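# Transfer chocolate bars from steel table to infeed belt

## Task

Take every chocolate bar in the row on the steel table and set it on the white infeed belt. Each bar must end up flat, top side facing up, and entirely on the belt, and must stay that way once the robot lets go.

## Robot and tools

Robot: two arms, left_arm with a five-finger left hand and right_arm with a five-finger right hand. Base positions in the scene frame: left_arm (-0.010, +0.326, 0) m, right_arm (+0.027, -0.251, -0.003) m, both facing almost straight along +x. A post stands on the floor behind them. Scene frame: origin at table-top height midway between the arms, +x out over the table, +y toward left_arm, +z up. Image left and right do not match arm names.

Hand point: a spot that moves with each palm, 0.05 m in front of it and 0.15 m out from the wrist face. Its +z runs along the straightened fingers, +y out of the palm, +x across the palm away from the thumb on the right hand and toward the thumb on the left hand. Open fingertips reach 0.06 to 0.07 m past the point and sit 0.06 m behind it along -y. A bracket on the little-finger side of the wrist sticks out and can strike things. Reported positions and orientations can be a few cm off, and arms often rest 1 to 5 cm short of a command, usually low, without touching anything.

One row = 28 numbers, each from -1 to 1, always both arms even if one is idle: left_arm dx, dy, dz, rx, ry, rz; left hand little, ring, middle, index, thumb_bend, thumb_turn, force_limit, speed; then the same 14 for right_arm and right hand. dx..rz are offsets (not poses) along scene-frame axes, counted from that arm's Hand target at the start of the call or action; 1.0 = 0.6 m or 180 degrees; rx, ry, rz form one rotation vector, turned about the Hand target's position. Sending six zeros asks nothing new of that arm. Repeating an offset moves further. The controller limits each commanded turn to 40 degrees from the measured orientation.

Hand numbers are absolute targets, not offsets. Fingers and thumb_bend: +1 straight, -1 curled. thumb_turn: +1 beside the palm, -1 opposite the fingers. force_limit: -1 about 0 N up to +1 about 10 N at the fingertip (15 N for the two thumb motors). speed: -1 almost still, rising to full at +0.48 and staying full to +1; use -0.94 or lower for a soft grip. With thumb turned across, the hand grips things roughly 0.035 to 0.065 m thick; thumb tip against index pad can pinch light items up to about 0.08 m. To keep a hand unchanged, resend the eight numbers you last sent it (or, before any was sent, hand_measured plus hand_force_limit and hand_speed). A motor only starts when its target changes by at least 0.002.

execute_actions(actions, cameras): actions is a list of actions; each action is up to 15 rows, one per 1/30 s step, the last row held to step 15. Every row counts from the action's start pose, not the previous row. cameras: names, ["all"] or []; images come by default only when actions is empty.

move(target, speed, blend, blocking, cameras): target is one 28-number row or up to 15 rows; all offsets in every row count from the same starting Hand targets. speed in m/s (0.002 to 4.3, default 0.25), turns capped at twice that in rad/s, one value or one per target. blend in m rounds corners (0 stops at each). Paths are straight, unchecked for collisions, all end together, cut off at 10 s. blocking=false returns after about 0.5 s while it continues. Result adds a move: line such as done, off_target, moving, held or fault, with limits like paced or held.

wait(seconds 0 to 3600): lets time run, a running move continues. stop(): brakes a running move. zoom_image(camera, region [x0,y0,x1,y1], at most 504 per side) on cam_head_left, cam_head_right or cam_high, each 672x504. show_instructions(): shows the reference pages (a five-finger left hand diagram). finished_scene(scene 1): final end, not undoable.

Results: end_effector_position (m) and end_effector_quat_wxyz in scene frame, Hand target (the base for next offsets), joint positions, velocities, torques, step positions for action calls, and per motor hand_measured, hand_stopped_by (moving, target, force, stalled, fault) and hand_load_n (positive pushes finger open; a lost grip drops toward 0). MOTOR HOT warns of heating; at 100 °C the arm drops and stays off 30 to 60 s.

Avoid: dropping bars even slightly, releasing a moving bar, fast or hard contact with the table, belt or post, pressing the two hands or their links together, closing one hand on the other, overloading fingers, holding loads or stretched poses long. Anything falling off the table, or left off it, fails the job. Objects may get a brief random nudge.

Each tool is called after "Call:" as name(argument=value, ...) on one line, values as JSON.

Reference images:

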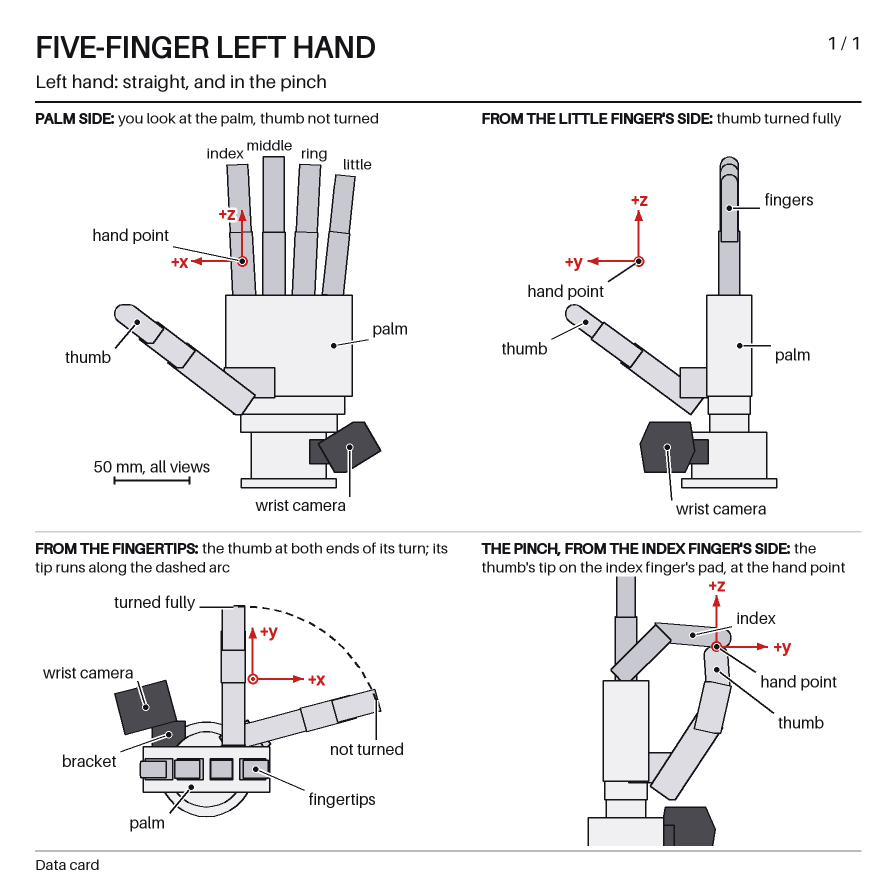

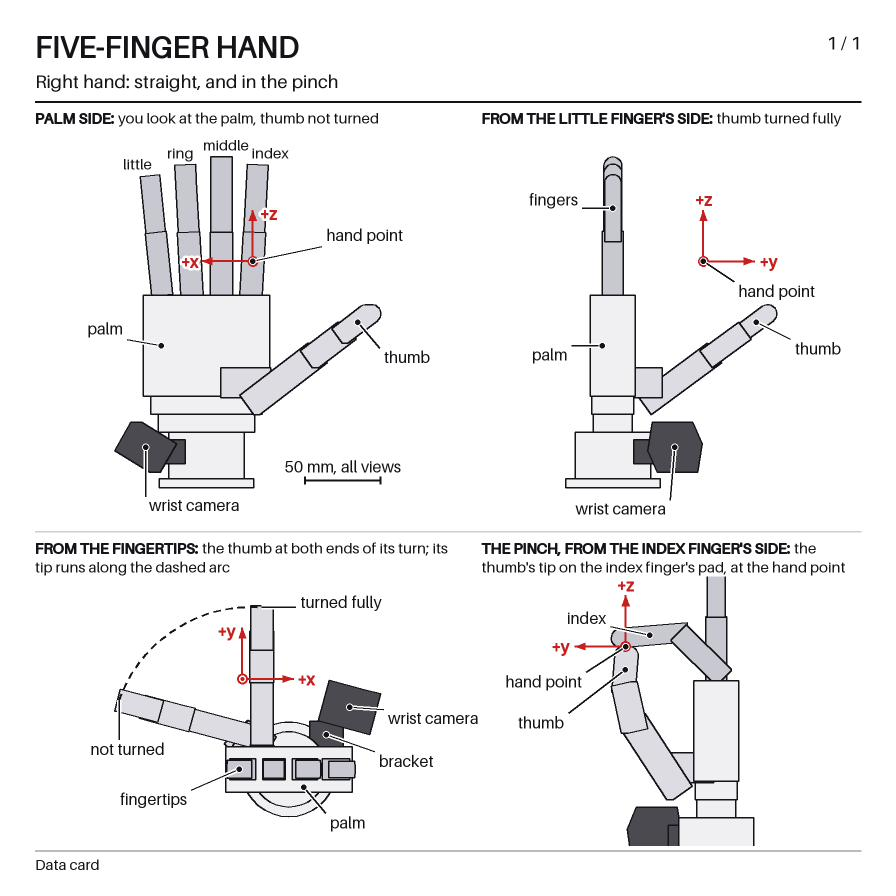

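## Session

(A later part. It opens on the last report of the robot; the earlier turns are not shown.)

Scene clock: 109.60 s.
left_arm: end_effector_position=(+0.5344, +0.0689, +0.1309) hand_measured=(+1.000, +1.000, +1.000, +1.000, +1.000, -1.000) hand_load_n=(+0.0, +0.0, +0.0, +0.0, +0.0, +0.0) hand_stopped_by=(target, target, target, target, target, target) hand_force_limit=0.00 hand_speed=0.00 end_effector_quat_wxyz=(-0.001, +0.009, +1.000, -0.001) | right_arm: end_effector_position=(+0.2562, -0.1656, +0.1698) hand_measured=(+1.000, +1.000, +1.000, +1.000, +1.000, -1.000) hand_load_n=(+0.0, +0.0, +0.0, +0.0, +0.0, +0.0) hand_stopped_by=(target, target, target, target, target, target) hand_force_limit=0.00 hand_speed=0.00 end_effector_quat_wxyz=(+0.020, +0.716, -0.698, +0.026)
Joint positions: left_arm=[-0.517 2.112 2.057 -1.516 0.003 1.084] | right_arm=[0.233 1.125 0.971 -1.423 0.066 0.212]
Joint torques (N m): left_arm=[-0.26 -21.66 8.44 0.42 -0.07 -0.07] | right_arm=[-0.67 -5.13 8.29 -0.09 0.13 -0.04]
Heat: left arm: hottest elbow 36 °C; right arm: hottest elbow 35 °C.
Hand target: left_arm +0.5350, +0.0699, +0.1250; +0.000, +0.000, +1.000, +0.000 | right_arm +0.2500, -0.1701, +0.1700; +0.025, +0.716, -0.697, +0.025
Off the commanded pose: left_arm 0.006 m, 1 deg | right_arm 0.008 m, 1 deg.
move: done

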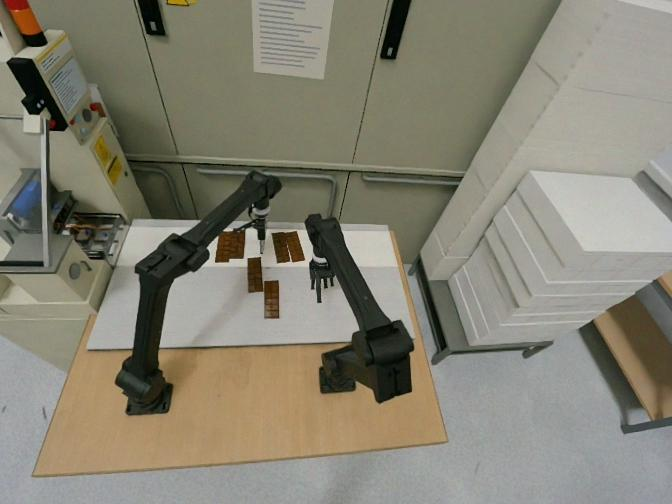

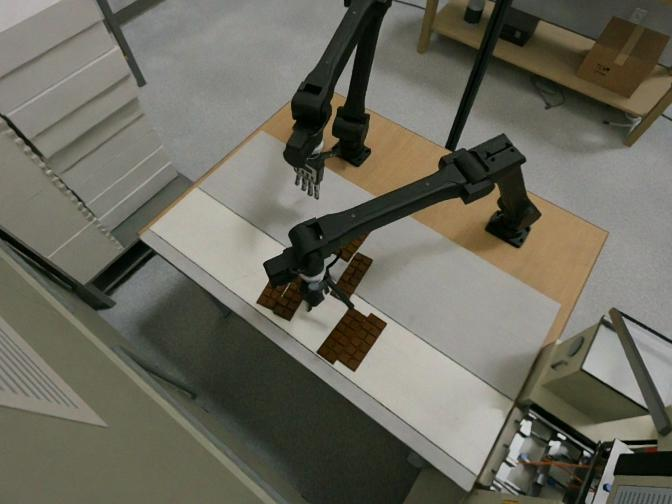

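Call:
move(target=[0.0167,-0.0333,-0.0333,0,0,0,1,1,1,1,1,-1,0,0,0,0,0,0,0,0,1,1,1,1,1,-1,0,0], speed=0.06, cameras=["cam_head_left","cam_high"])

Call:
zoom_image(camera="cam_head_left", region=[200, 210, 320, 300])

Scene clock: 111.03 s.
left_arm: end_effector_position=(+0.5371, +0.0632, +0.1124) hand_measured=(+1.000, +1.000, +1.000, +1.000, +1.000, -1.000) hand_load_n=(+0.0, +0.0, +0.0, +0.0, +0.0, +0.0) hand_stopped_by=(target, target, target, target, target, target) hand_force_limit=0.00 hand_speed=0.00 end_effector_quat_wxyz=(-0.007, +0.002, +1.000, +0.003) | right_arm: end_effector_position=(+0.2562, -0.1656, +0.1698) hand_measured=(+1.000, +1.000, +1.000, +1.000, +1.000, -1.000) hand_load_n=(+0.0, +0.0, +0.0, +0.0, +0.0, +0.0) hand_stopped_by=(target, target, target, target, target, target) hand_force_limit=0.00 hand_speed=0.00 end_effector_quat_wxyz=(+0.020, +0.716, -0.698, +0.026)
Joint positions: left_arm=[-0.521 2.148 2.066 -1.503 0.002 1.066] | right_arm=[0.233 1.125 0.971 -1.423 0.066 0.212]
Joint torques (N m): left_arm=[-1.2 -19.84 12.01 0.29 0.01 -0.08] | right_arm=[-0.67 -5.13 8.28 -0.1 0.13 -0.05]
Heat: left arm: hottest elbow 36 °C; right arm: hottest elbow 35 °C.
Hand target: left_arm +0.5451, +0.0501, +0.1050; +0.000, +0.000, +1.000, +0.000 | right_arm +0.2500, -0.1701, +0.1700; +0.025, +0.716, -0.697, +0.025
Off the commanded pose: left_arm 0.017 m, 1 deg | right_arm 0.008 m, 1 deg.
move: off_target (left_arm)

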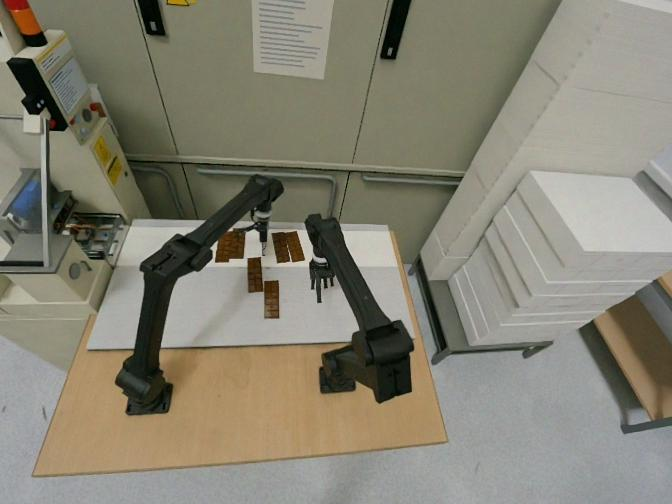

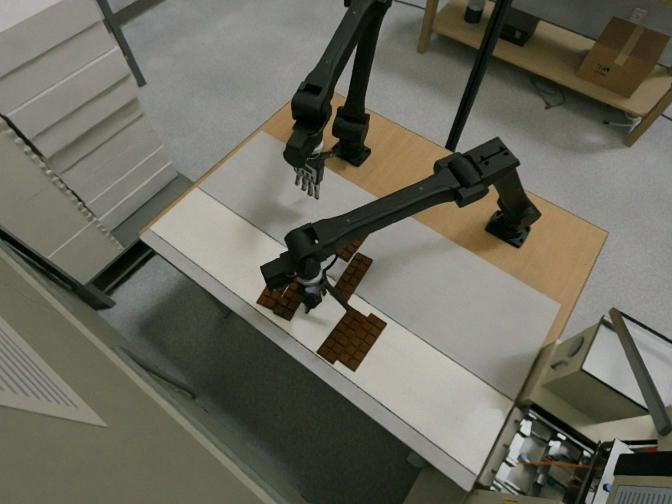

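Scaled by 4.200 from the camera's image (finer frame: 960x720).

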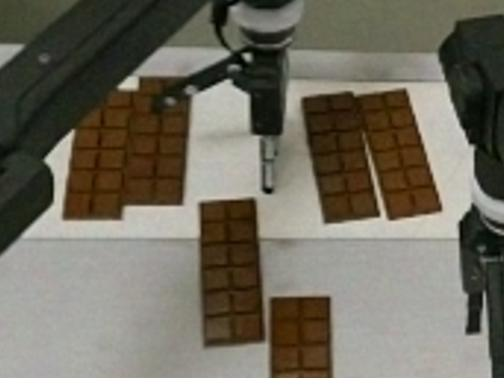

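Call:
move(target=[[0,-0.05,0.0075,0,0,0,1,1,1,1,1,-1,0,0,0,0,0,0,0,0,1,1,1,1,1,-1,0,0],[0,-0.1052,0.0075,0,0,0,1,1,1,1,1,-1,0,0,0,0,0,0,0,0,1,1,1,1,1,-1,0,0]], speed=0.07, blend=[0.003,0], cameras=["cam_head_left","cam_high"])

Call:
zoom_image(camera="cam_head_left", region=[200, 210, 320, 300])

Call:
zoom_image(camera="cam_high", region=[240, 220, 420, 400])

Scene clock: 113.00 s.
left_arm: end_effector_position=(+0.5435, +0.0025, +0.1144) hand_measured=(+1.000, +1.000, +1.000, +1.000, +1.000, -1.000) hand_load_n=(-0.5, -0.5, -1.0, +0.0, +0.0, +0.0) hand_stopped_by=(target, target, target, target, target, target) hand_force_limit=0.00 hand_speed=0.00 end_effector_quat_wxyz=(-0.001, -0.001, +1.000, +0.003) | right_arm: end_effector_position=(+0.2562, -0.1656, +0.1698) hand_measured=(+1.000, +1.000, +1.000, +1.000, +1.000, -1.000) hand_load_n=(+0.0, +0.0, +0.0, +0.0, -0.5, +0.0) hand_stopped_by=(target, target, target, target, target, target) hand_force_limit=0.00 hand_speed=0.00 end_effector_quat_wxyz=(+0.020, +0.716, -0.698, +0.026)
Joint positions: left_arm=[-0.594 2.274 2.291 -1.592 -0.003 0.988] | right_arm=[0.233 1.125 0.971 -1.423 0.066 0.212]
Joint torques (N m): left_arm=[-1.38 -21.19 12.92 -0.17 0.2 -0.06] | right_arm=[-0.73 -5.13 8.29 -0.12 0.13 -0.05]
Heat: left arm: hottest elbow 36 °C; right arm: hottest elbow 35 °C.
Hand target: left_arm +0.5451, -0.0131, +0.1094; +0.000, +0.000, +1.000, +0.000 | right_arm +0.2500, -0.1701, +0.1700; +0.025, +0.716, -0.697, +0.025
Off the commanded pose: left_arm 0.016 m, 0 deg | right_arm 0.008 m, 1 deg.
move: off_target (left_arm)

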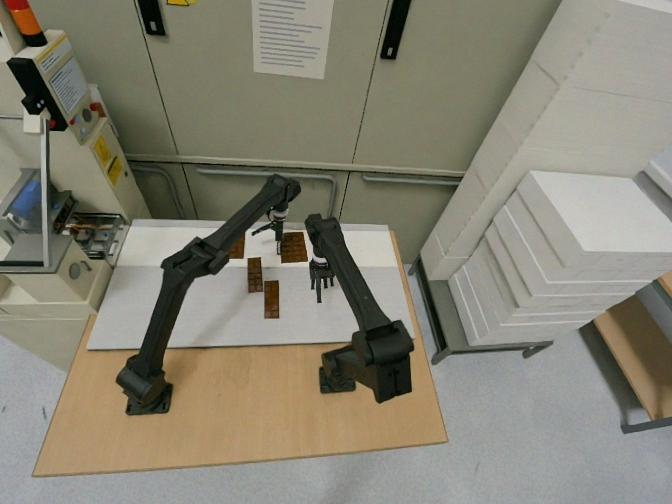

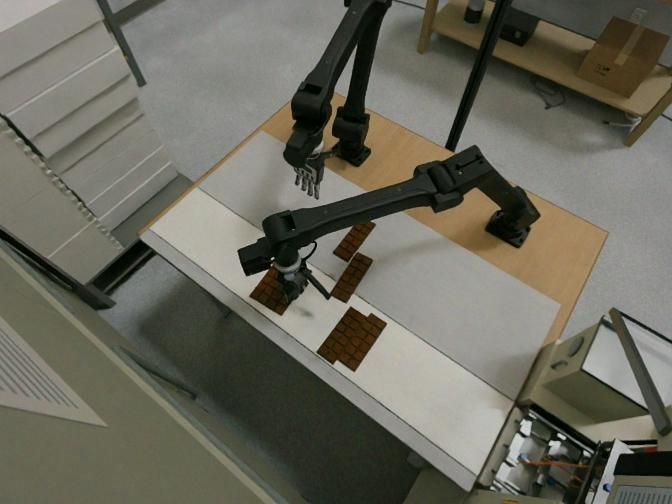

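Scaled by 4.200 from the camera's image (finer frame: 960x720).

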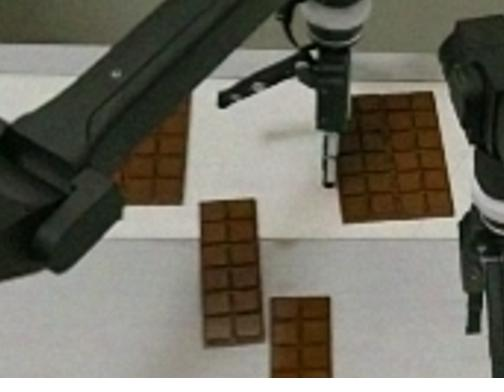

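Scaled by 2.800 from the camera's image (finer frame: 960x720).

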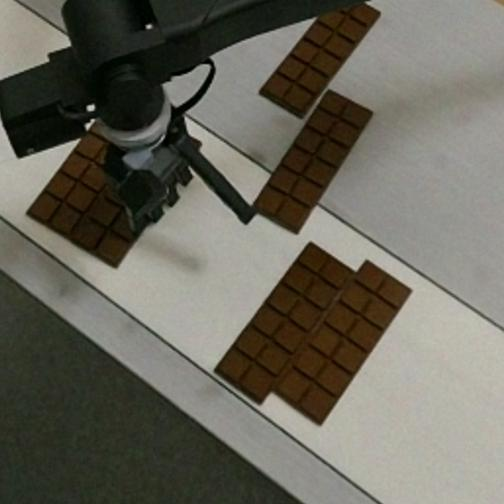

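Call:
move(target=[[0,0.0168,0.0093,0,0,0,1,1,1,1,1,-1,0,0,0,0,0,0,0,0,1,1,1,1,1,-1,0,0],[-0.025,0.0552,0.101,0,0,0,1,1,1,1,1,-1,0,0,0,0,0,0,0,0,1,1,1,1,1,-1,0,0],[-0.4918,0.0552,0.101,-0.0173,0.0177,0.508,1,1,1,0,1,-1,0,0,0,0,0,0,0,0,1,1,1,1,1,-1,0,0],[-0.5002,0.0135,0.051,-0.0173,0.0177,0.508,1,1,1,0,1,-1,0,0,0,0,0,0,0,0,1,1,1,1,1,-1,0,0]], speed=[0.08,0.15,0.3,0.12], blend=[0.003,0.01,0,0], cameras=["cam_head_left","cam_high"])

Call:
zoom_image(camera="cam_high", region=[240, 180, 420, 400])

Scene clock: 120.50 s.
left_arm: end_effector_position=(+0.2464, -0.0017, +0.1471) hand_measured=(+1.000, +1.000, +1.000, +1.000, +1.000, -1.000) hand_load_n=(+0.0, +0.0, +0.0, +0.0, +0.0, +0.0) hand_stopped_by=(target, target, target, fault, target, target) hand_force_limit=0.00 hand_speed=0.00 end_effector_quat_wxyz=(+0.026, +0.713, -0.700, +0.027) | right_arm: end_effector_position=(+0.2562, -0.1656, +0.1698) hand_measured=(+1.000, +1.000, +1.000, +1.000, +1.000, -1.000) hand_load_n=(+0.0, +0.5, +0.0, +0.0, +0.0, +0.0) hand_stopped_by=(target, target, target, target, target, target) hand_force_limit=0.00 hand_speed=0.00 end_effector_quat_wxyz=(+0.020, +0.716, -0.698, +0.026)
Joint positions: left_arm=[-0.739 1.469 1.198 -1.248 0.054 -0.747] | right_arm=[0.233 1.125 0.971 -1.423 0.066 0.212]
Joint torques (N m): left_arm=[-0.79 -10.87 8.21 0.64 0.03 -0.07] | right_arm=[-0.73 -5.07 8.29 -0.1 0.13 -0.05]
Heat: left arm: hottest elbow 36 °C; right arm: hottest elbow 35 °C.
Hand target: left_arm +0.2449, -0.0051, +0.1401; +0.025, +0.716, -0.698, +0.025 | right_arm +0.2500, -0.1701, +0.1700; +0.025, +0.716, -0.697, +0.025
Off the commanded pose: left_arm 0.008 m, 0 deg | right_arm 0.008 m, 1 deg.
move: done

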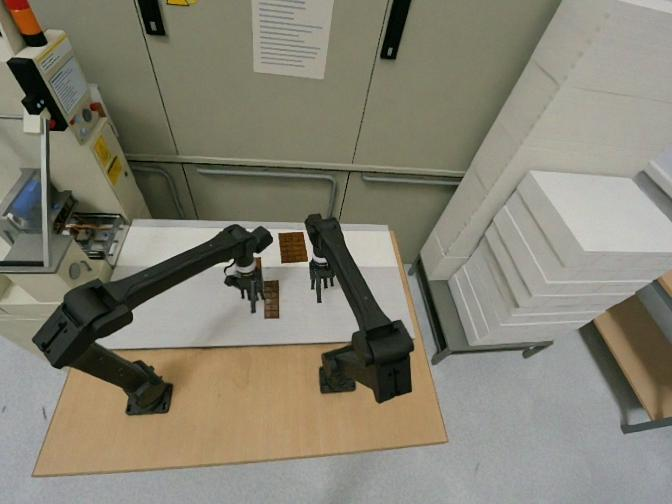

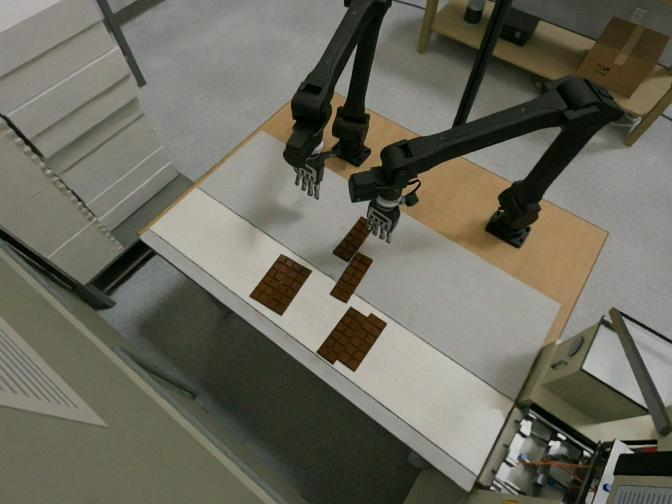

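Scaled by 2.291 from the camera's image (finer frame: 960x720).

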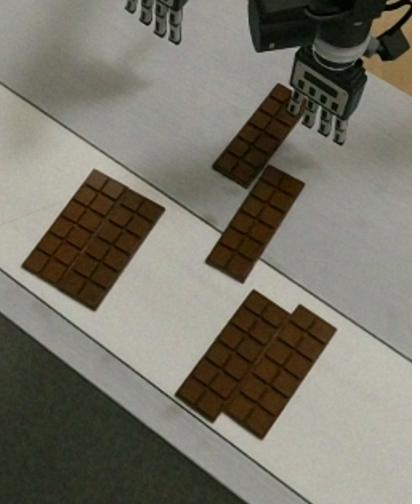

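Call:
move(target=[[-0.0165,0.0502,0,0,0,0,1,1,1,0,1,-1,0,0,0,0,0,0,0,0,1,1,1,1,1,-1,0,0],[0.0918,0.0285,-0.045,0,0,0,1,1,1,0,1,-1,0,0,0,0,0,0,0,0,1,1,1,1,1,-1,0,0]], speed=[0.1,0.08], cameras=["cam_head_left","cam_high"])

Call:
zoom_image(camera="cam_high", region=[320, 200, 420, 300])

Call:
zoom_image(camera="cam_head_left", region=[200, 230, 320, 330])

Scene clock: 123.40 s.
left_arm: end_effector_position=(+0.2782, +0.0219, +0.1064) hand_measured=(+1.000, +1.000, +1.000, +1.000, +1.000, -1.000) hand_load_n=(+0.0, +0.0, -2.0, +0.0, +0.0, +0.0) hand_stopped_by=(target, target, target, fault, target, target) hand_force_limit=0.00 hand_speed=0.00 end_effector_quat_wxyz=(+0.027, +0.717, -0.696, +0.004) | right_arm: end_effector_position=(+0.2562, -0.1656, +0.1698) hand_measured=(+1.000, +1.000, +1.000, +1.000, +1.000, -1.000) hand_load_n=(+0.0, +0.0, +0.0, +0.0, +0.0, +0.0) hand_stopped_by=(target, target, target, target, target, target) hand_force_limit=0.00 hand_speed=0.00 end_effector_quat_wxyz=(+0.020, +0.716, -0.698, +0.026)
Joint positions: left_arm=[-0.651 1.559 1.185 -1.197 0.055 -0.667] | right_arm=[0.233 1.125 0.971 -1.423 0.066 0.212]
Joint torques (N m): left_arm=[0.73 -11.22 12.31 0.61 0.16 0.24] | right_arm=[-0.79 -5.13 8.29 -0.1 0.12 -0.05]
Heat: left arm: hottest elbow 36 °C; right arm: hottest elbow 35 °C.
Hand target: left_arm +0.3000, +0.0121, +0.1130; +0.025, +0.716, -0.698, +0.025 | right_arm +0.2500, -0.1701, +0.1700; +0.025, +0.716, -0.697, +0.025
Off the commanded pose: left_arm 0.025 m, 2 deg | right_arm 0.008 m, 1 deg.
move: off_target (left_arm)

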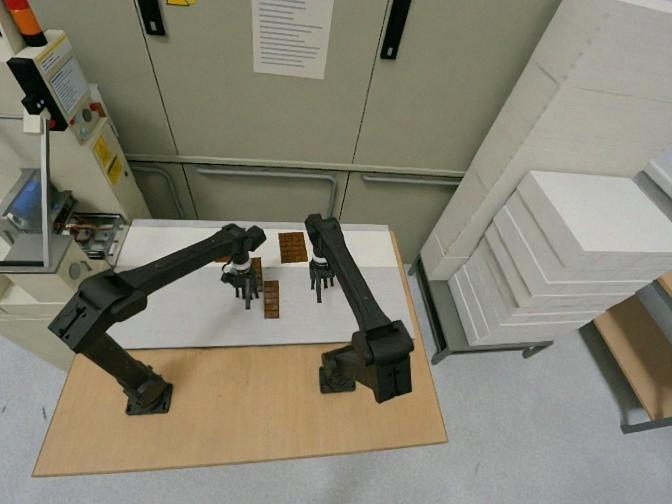

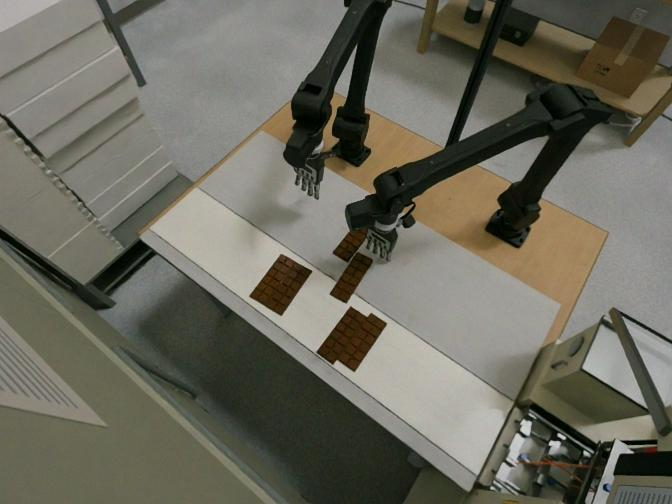

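Scaled by 5.040 from the camera's image (finer frame: 960x720).

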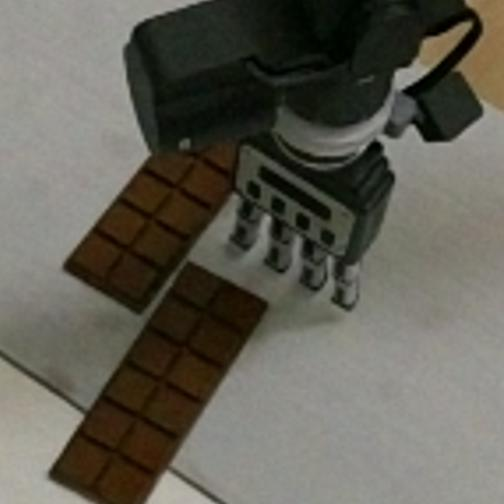

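Scaled by 4.200 from the camera's image (finer frame: 960x720).

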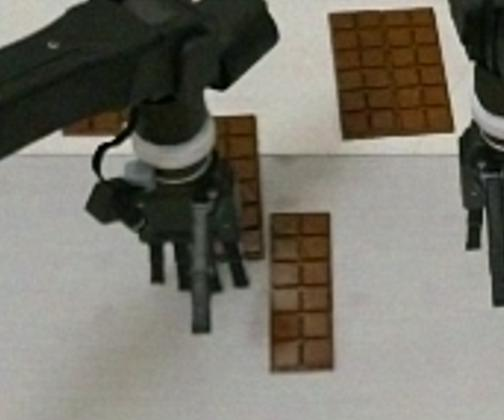

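Call:
move(target=[[-0.0583,0.0148,0.045,0.0444,0,0,1,1,1,0,1,-1,0,0,0,0,0,0,0,0,1,1,1,1,1,-1,0,0],[0.0083,-0.0152,-0.0017,0.0444,0,0,1,1,1,0,1,-1,0,0,0,0,0,0,0,0,1,1,1,1,1,-1,0,0]], speed=[0.1,0.08], cameras=["cam_head_left","cam_high"])

Call:
zoom_image(camera="cam_high", region=[320, 200, 420, 300])

Scene clock: 126.43 s.
left_arm: end_effector_position=(+0.2848, +0.0124, +0.1054) hand_measured=(+1.000, +1.000, +1.000, +1.000, +1.000, -1.000) hand_load_n=(+0.0, +0.0, +0.0, +0.0, +0.0, +0.0) hand_stopped_by=(target, target, target, fault, target, target) hand_force_limit=0.00 hand_speed=0.00 end_effector_quat_wxyz=(-0.023, +0.714, -0.698, -0.043) | right_arm: end_effector_position=(+0.2562, -0.1656, +0.1698) hand_measured=(+1.000, +1.000, +1.000, +1.000, +1.000, -1.000) hand_load_n=(+0.0, +0.5, +0.0, +0.0, +0.0, +0.0) hand_stopped_by=(target, target, target, target, target, target) hand_force_limit=0.00 hand_speed=0.00 end_effector_quat_wxyz=(+0.020, +0.716, -0.698, +0.026)
Joint positions: left_arm=[-0.705 1.64 1.292 -1.306 -0.052 -0.717] | right_arm=[0.233 1.125 0.971 -1.423 0.066 0.212]
Joint torques (N m): left_arm=[0.79 -12.45 12.12 0.34 -0.07 0.18] | right_arm=[-0.67 -5.13 8.28 -0.09 0.13 -0.05]
Heat: left arm: hottest elbow 36 °C; right arm: hottest elbow 35 °C.
Hand target: left_arm +0.3050, +0.0030, +0.1120; -0.025, +0.716, -0.698, -0.024 | right_arm +0.2500, -0.1701, +0.1700; +0.025, +0.716, -0.697, +0.025
Off the commanded pose: left_arm 0.023 m, 2 deg | right_arm 0.008 m, 1 deg.
move: off_target (left_arm)

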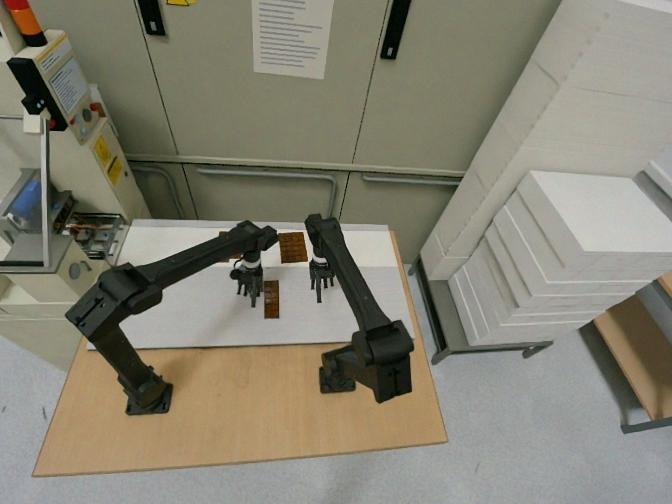

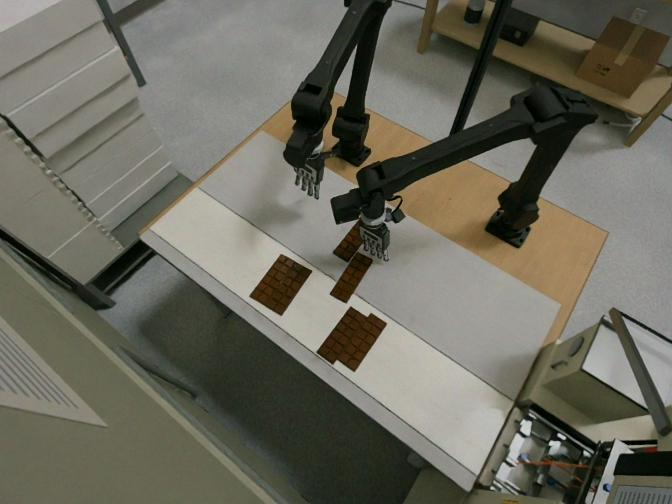

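Scaled by 5.040 from the camera's image (finer frame: 960x720).

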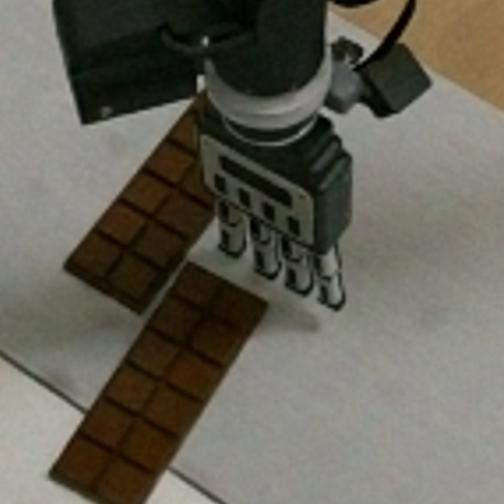

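Call:
move(target=[[0.1083,0.0083,0,0,0,0,1,1,1,0,1,-1,0,0,0,0,0,0,0,0,1,1,1,1,1,-1,0,0],[0.2533,0.0217,0,0,0,0,1,1,1,0,1,-1,0,0,0,0,0,0,0,0,1,1,1,1,1,-1,0,0]], speed=[0.08,0.1], blend=[0.01,0], cameras=["cam_head_left","cam_high"])

Call:
zoom_image(camera="cam_high", region=[240, 200, 420, 400])

Call:
zoom_image(camera="cam_head_left", region=[200, 210, 320, 330])

Scene clock: 129.13 s.
left_arm: end_effector_position=(+0.4418, +0.0170, +0.1083) hand_measured=(+1.000, +1.000, +1.000, +1.000, +1.000, -1.000) hand_load_n=(+0.0, +0.0, +0.0, -0.5, +0.0, +0.0) hand_stopped_by=(target, target, target, fault, target, target) hand_force_limit=0.00 hand_speed=0.00 end_effector_quat_wxyz=(-0.023, +0.717, -0.696, -0.030) | right_arm: end_effector_position=(+0.2562, -0.1656, +0.1698) hand_measured=(+1.000, +1.000, +1.000, +1.000, +1.000, -1.000) hand_load_n=(+0.0, +0.0, +0.0, -0.5, +0.0, +0.0) hand_stopped_by=(target, target, target, target, target, target) hand_force_limit=0.00 hand_speed=0.00 end_effector_quat_wxyz=(+0.020, +0.716, -0.698, +0.026)
Joint positions: left_arm=[-0.527 1.937 1.719 -1.4 -0.059 -0.545] | right_arm=[0.233 1.125 0.971 -1.423 0.066 0.212]
Joint torques (N m): left_arm=[0.67 -17.26 12.63 -0.27 -0.06 0.18] | right_arm=[-0.67 -5.13 8.29 -0.1 0.13 -0.05]
Heat: left arm: hottest elbow 37 °C; right arm: hottest elbow 35 °C.
Hand target: left_arm +0.4570, +0.0160, +0.1120; -0.025, +0.716, -0.698, -0.024 | right_arm +0.2500, -0.1701, +0.1700; +0.025, +0.716, -0.697, +0.025
Off the commanded pose: left_arm 0.016 m, 1 deg | right_arm 0.008 m, 1 deg.
move: off_target (left_arm)

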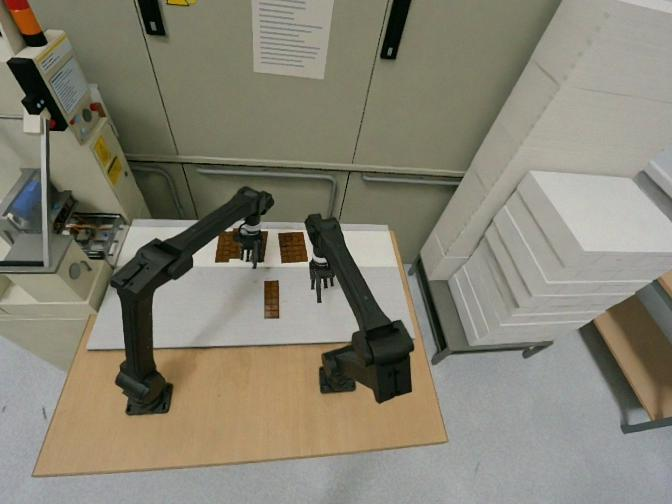

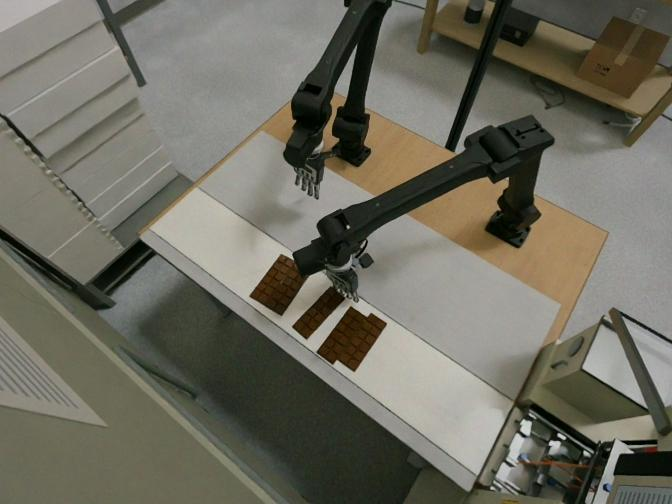

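Scaled by 2.520 from the camera's image (finer frame: 960x720).

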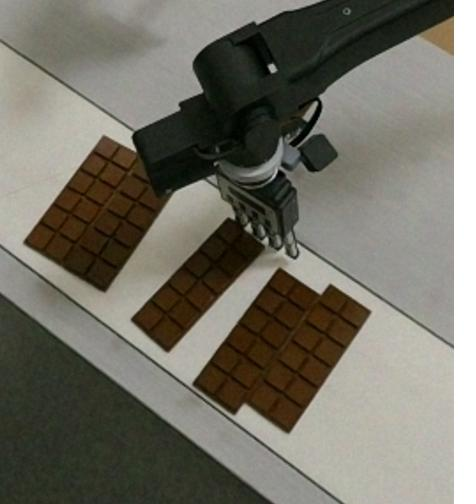

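Scaled by 4.200 from the camera's image (finer frame: 960x720).

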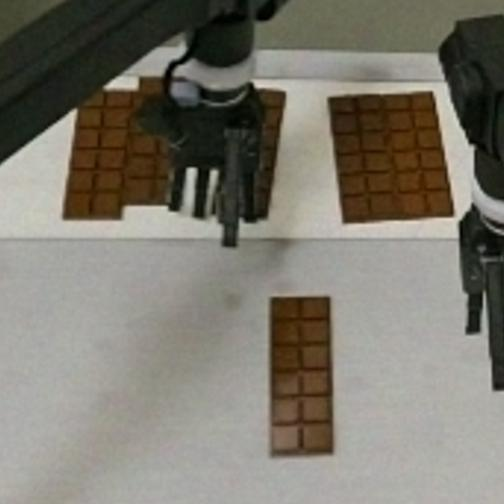

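Call:
move(target=[[-0.0783,0,0.0217,0,0,0,1,1,1,0,1,-1,0,0,0,0,0,0,0,0,1,1,1,1,1,-1,0,0],[-0.095,0.0233,0.1133,0,0,0,1,1,1,0,1,-1,0,0,0,0,0,0,0,0,1,1,1,1,1,-1,0,0],[0.1467,0.0317,0.1133,-0.017,0.0177,-0.508,1,1,1,0,1,-1,0,0,0,0,0,0,0,0,1,1,1,1,1,-1,0,0],[0.155,0.0283,0.0217,-0.017,0.0177,-0.508,1,1,1,0,1,-1,0,0,0,0,0,0,0,0,1,1,1,1,1,-1,0,0]], speed=[0.1,0.15,0.4,0.1], blend=[0.003,0.01,0.01,0], cameras=["cam_head_left","cam_high"])

Call:
zoom_image(camera="cam_high", region=[240, 220, 420, 400])

Call:
zoom_image(camera="cam_head_left", region=[200, 210, 320, 300])

Scene clock: 134.07 s.
left_arm: end_effector_position=(+0.5499, +0.0372, +0.1404) hand_measured=(+1.000, +1.000, +1.000, +1.000, +1.000, -1.000) hand_load_n=(+0.0, +0.0, +0.0, +0.0, +0.0, +0.0) hand_stopped_by=(target, target, target, fault, target, target) hand_force_limit=0.00 hand_speed=0.00 end_effector_quat_wxyz=(+0.007, -0.010, +1.000, -0.003) | right_arm: end_effector_position=(+0.2562, -0.1656, +0.1698) hand_measured=(+1.000, +1.000, +1.000, +1.000, +1.000, -1.000) hand_load_n=(-0.5, +0.0, +0.0, +0.0, +0.0, +0.0) hand_stopped_by=(target, target, target, target, target, target) hand_force_limit=0.00 hand_speed=0.00 end_effector_quat_wxyz=(+0.020, +0.716, -0.698, +0.026)
Joint positions: left_arm=[-0.545 2.207 2.244 -1.594 -0.003 1.018] | right_arm=[0.233 1.125 0.971 -1.423 0.066 0.212]
Joint torques (N m): left_arm=[-0.62 -21.6 8.5 0.5 0.13 0.25] | right_arm=[-0.73 -5.07 8.28 -0.12 0.13 -0.05]
Heat: left arm: hottest elbow 37 °C; right arm: hottest elbow 35 °C.
Hand target: left_arm +0.5500, +0.0331, +0.1252; +0.000, +0.000, +1.000, +0.000 | right_arm +0.2500, -0.1701, +0.1700; +0.025, +0.716, -0.697, +0.025
Off the commanded pose: left_arm 0.016 m, 1 deg | right_arm 0.008 m, 1 deg.
move: off_target (left_arm)

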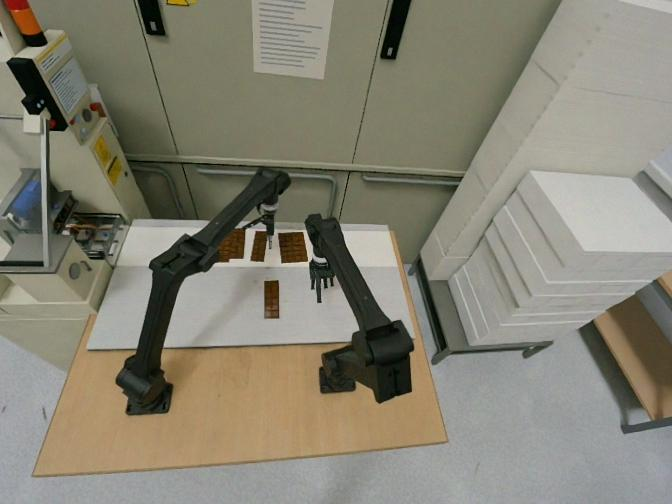

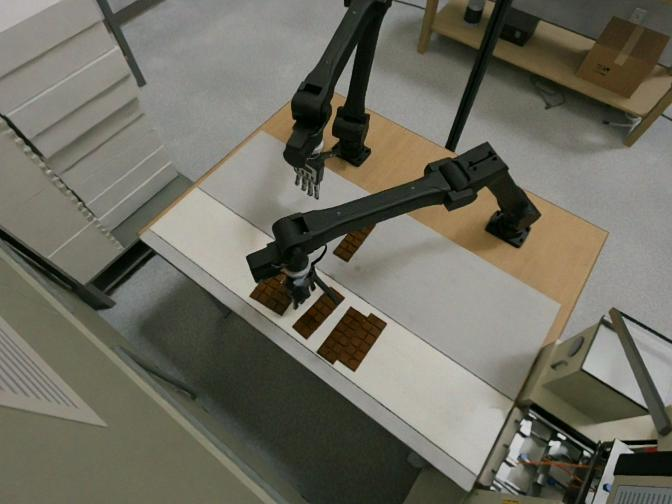

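Scaled by 2.800 from the camera's image (finer frame: 960x720).

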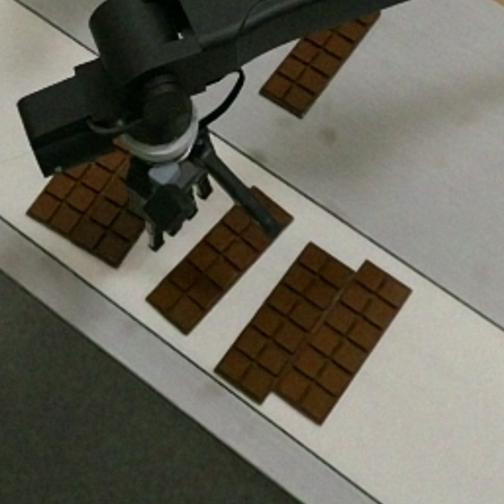

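Scaled by 4.200 from the camera's image (finer frame: 960x720).

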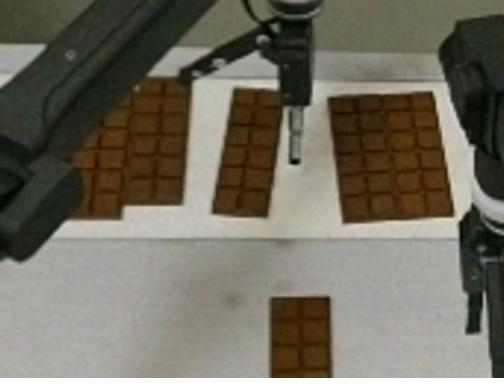

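Call:
move(target=[[0,-0.003,-0.042,0,0,0,1,1,1,0,1,-1,0,0,0,0,0,0,0,0,1,1,1,1,1,-1,0,0],[0,0.01,-0.03,0,0,0,1,1,1,0,1,-1,0,0,0,0,0,0,0,0,1,1,1,1,1,-1,0,0]], speed=0.06, cameras=["cam_head_left"])

Call:
zoom_image(camera="cam_head_left", region=[200, 210, 320, 300])

Scene clock: 135.80 s.
left_arm: end_effector_position=(+0.5503, +0.0375, +0.1139) hand_measured=(+1.000, +1.000, +1.000, +1.000, +1.000, -1.000) hand_load_n=(+0.0, +0.5, +0.0, +0.0, +0.0, +0.0) hand_stopped_by=(target, target, target, fault, target, target) hand_force_limit=0.00 hand_speed=0.00 end_effector_quat_wxyz=(+0.005, -0.007, +1.000, -0.001) | right_arm: end_effector_position=(+0.2562, -0.1656, +0.1698) hand_measured=(+1.000, +1.000, +1.000, +1.000, +1.000, -1.000) hand_load_n=(+0.0, +0.0, +0.0, +0.0, +0.0, +0.0) hand_stopped_by=(target, target, target, target, target, target) hand_force_limit=0.00 hand_speed=0.00 end_effector_quat_wxyz=(+0.020, +0.716, -0.698, +0.026)
Joint positions: left_arm=[-0.545 2.212 2.182 -1.532 -0.003 1.026] | right_arm=[0.233 1.125 0.971 -1.423 0.066 0.212]
Joint torques (N m): left_arm=[0.09 -22.59 8.4 0.28 0.14 0.24] | right_arm=[-0.73 -5.07 8.28 -0.09 0.13 -0.05]
Heat: left arm: hottest elbow 37 °C; right arm: hottest elbow 35 °C.
Hand target: left_arm +0.5500, +0.0391, +0.1071; +0.000, +0.000, +1.000, +0.000 | right_arm +0.2500, -0.1701, +0.1700; +0.025, +0.716, -0.697, +0.025
Off the commanded pose: left_arm 0.007 m, 1 deg | right_arm 0.008 m, 1 deg.
move: done

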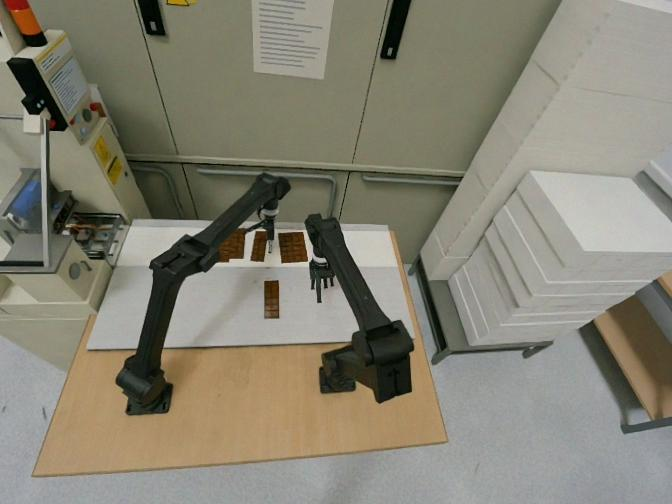

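Scaled by 4.200 from the camera's image (finer frame: 960x720).

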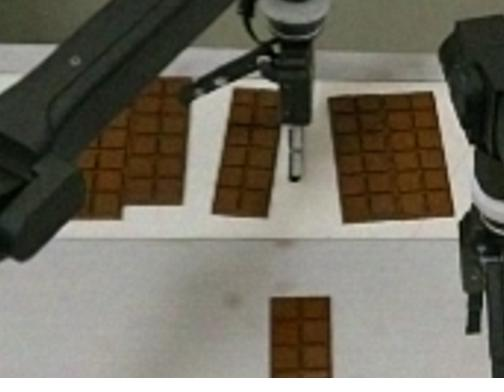

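Call:
move(target=[[0,0.02,0.004,0,0,0,1,1,1,0,1,-1,0,0,0,0,0,0,0,0,1,1,1,1,1,-1,0,0],[0,0.0765,0.004,0,0,0,1,1,1,0,1,-1,0,0,0,0,0,0,0,0,1,1,1,1,1,-1,0,0]], speed=0.06, blend=[0.003,0], cameras=["cam_head_left","cam_high"])

Call:
zoom_image(camera="cam_high", region=[240, 220, 420, 400])

Call:
zoom_image(camera="cam_head_left", region=[200, 210, 320, 300])

Scene clock: 137.40 s.
left_arm: end_effector_position=(+0.5464, +0.0758, +0.1123) hand_measured=(+1.000, +1.000, +1.000, +1.000, +1.000, -1.000) hand_load_n=(+0.0, +0.0, +0.0, +0.0, +0.0, +0.0) hand_stopped_by=(target, target, target, fault, target, target) hand_force_limit=0.00 hand_speed=0.00 end_effector_quat_wxyz=(-0.002, -0.001, +1.000, -0.001) | right_arm: end_effector_position=(+0.2562, -0.1656, +0.1698) hand_measured=(+1.000, +1.000, +1.000, +1.000, +1.000, -1.000) hand_load_n=(+0.0, +0.5, +0.0, +0.0, +0.0, +0.0) hand_stopped_by=(target, target, target, target, target, target) hand_force_limit=0.00 hand_speed=0.00 end_effector_quat_wxyz=(+0.020, +0.716, -0.698, +0.026)
Joint positions: left_arm=[-0.497 2.145 2.062 -1.491 0.003 1.085] | right_arm=[0.233 1.125 0.971 -1.423 0.066 0.212]
Joint torques (N m): left_arm=[0.79 -22.53 7.97 0.51 -0.12 0.24] | right_arm=[-0.73 -5.07 8.27 -0.12 0.13 -0.04]
Heat: left arm: hottest elbow 37 °C; right arm: hottest elbow 35 °C.
Hand target: left_arm +0.5499, +0.0848, +0.1094; +0.000, +0.000, +1.000, +0.000 | right_arm +0.2500, -0.1701, +0.1700; +0.025, +0.716, -0.697, +0.025
Off the commanded pose: left_arm 0.010 m, 0 deg | right_arm 0.008 m, 1 deg.
move: done

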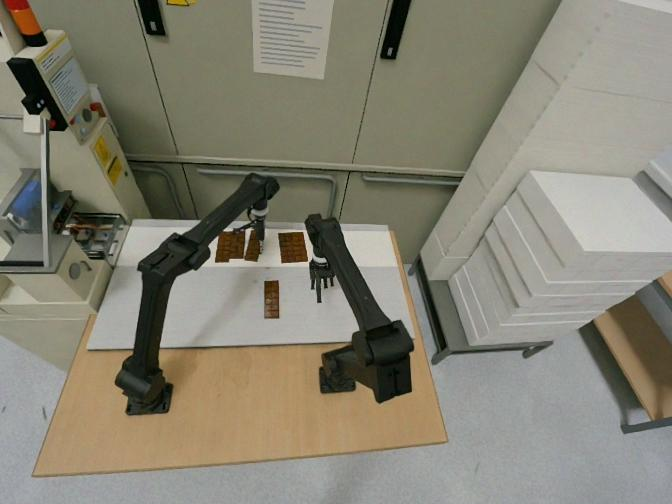

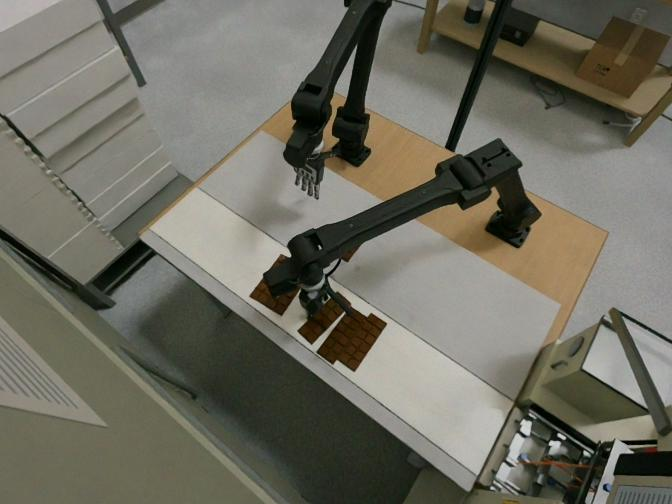

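Scaled by 2.800 from the camera's image (finer frame: 960x720).

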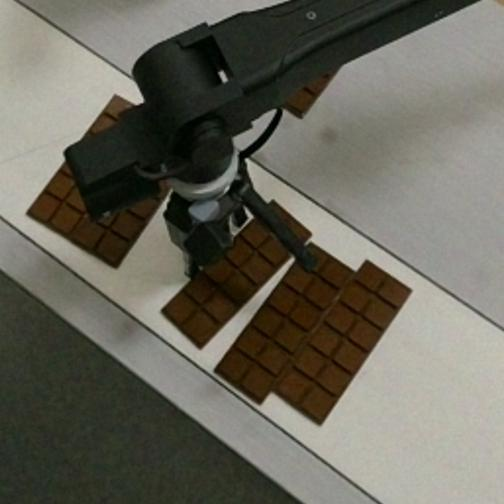

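Scaled by 4.200 from the camera's image (finer frame: 960x720).

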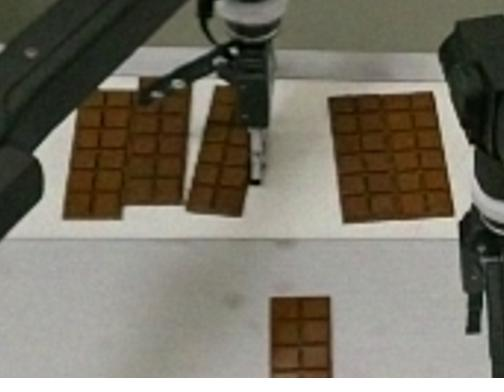

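Call:
move(target=[0,0.0167,0,0,0,0,1,1,1,0,1,-1,0,0,0,0,0,0,0,0,1,1,1,1,1,-1,0,0], speed=0.06, cameras=["cam_head_left","cam_high"])

Call:
zoom_image(camera="cam_high", region=[240, 220, 420, 400])

Call:
zoom_image(camera="cam_head_left", region=[200, 210, 320, 300])

Scene clock: 138.90 s.
left_arm: end_effector_position=(+0.5466, +0.0838, +0.1121) hand_measured=(+1.000, +1.000, +1.000, +1.000, +1.000, -1.000) hand_load_n=(+0.0, +0.0, +0.0, +0.0, +0.0, +0.0) hand_stopped_by=(target, target, target, fault, target, target) hand_force_limit=0.00 hand_speed=0.00 end_effector_quat_wxyz=(-0.001, +0.001, +1.000, -0.001) | right_arm: end_effector_position=(+0.2562, -0.1656, +0.1698) hand_measured=(+1.000, +1.000, +1.000, +1.000, +1.000, -1.000) hand_load_n=(+0.0, +0.0, +0.0, +0.0, +0.0, +0.0) hand_stopped_by=(target, target, target, target, target, target) hand_force_limit=0.00 hand_speed=0.00 end_effector_quat_wxyz=(+0.020, +0.716, -0.698, +0.026)
Joint positions: left_arm=[-0.487 2.131 2.038 -1.478 0.003 1.098] | right_arm=[0.233 1.125 0.971 -1.423 0.066 0.212]
Joint torques (N m): left_arm=[1.08 -22.3 7.92 0.43 -0.08 0.21] | right_arm=[-0.73 -5.07 8.28 -0.09 0.13 -0.04]
Heat: left arm: hottest elbow 37 °C; right arm: hottest elbow 35 °C.
Hand target: left_arm +0.5500, +0.0948, +0.1094; +0.000, +0.000, +1.000, +0.000 | right_arm +0.2500, -0.1701, +0.1700; +0.025, +0.716, -0.697, +0.025
Off the commanded pose: left_arm 0.012 m, 0 deg | right_arm 0.008 m, 1 deg.
move: off_target (left_arm)

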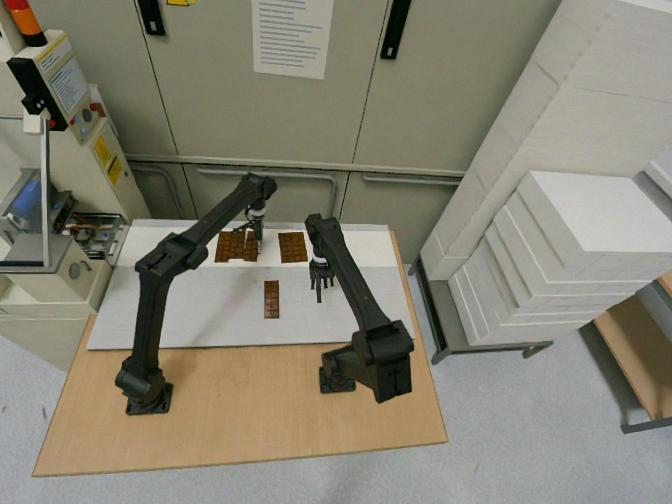

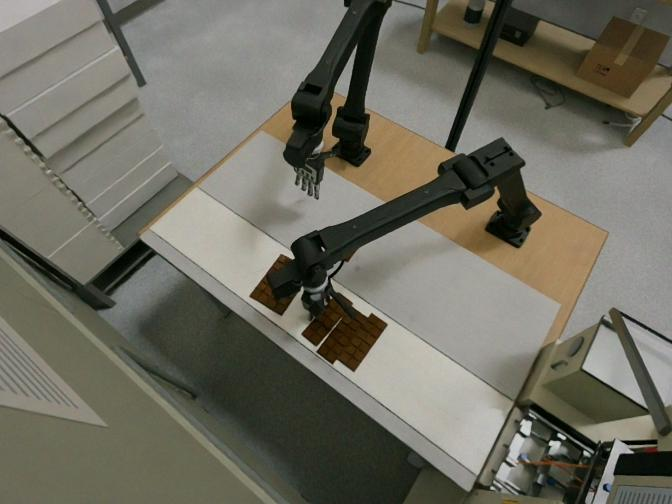

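Scaled by 2.800 from the camera's image (finer frame: 960x720).

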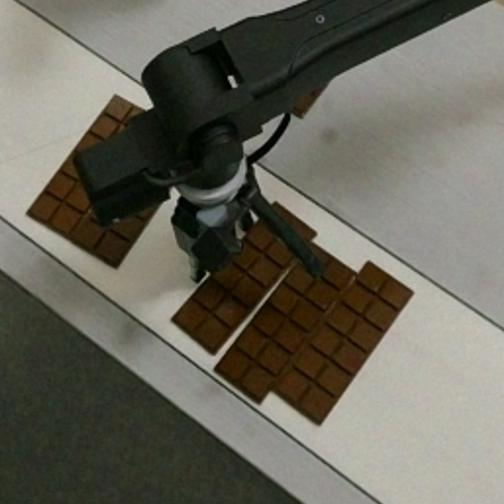

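Scaled by 4.200 from the camera's image (finer frame: 960x720).

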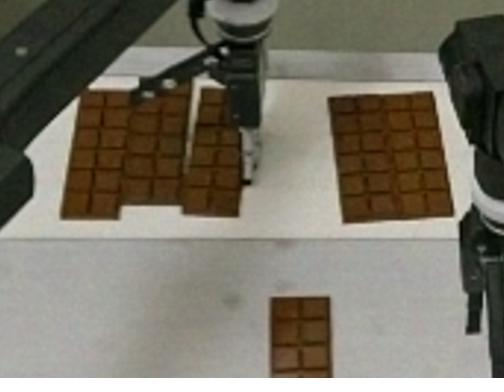

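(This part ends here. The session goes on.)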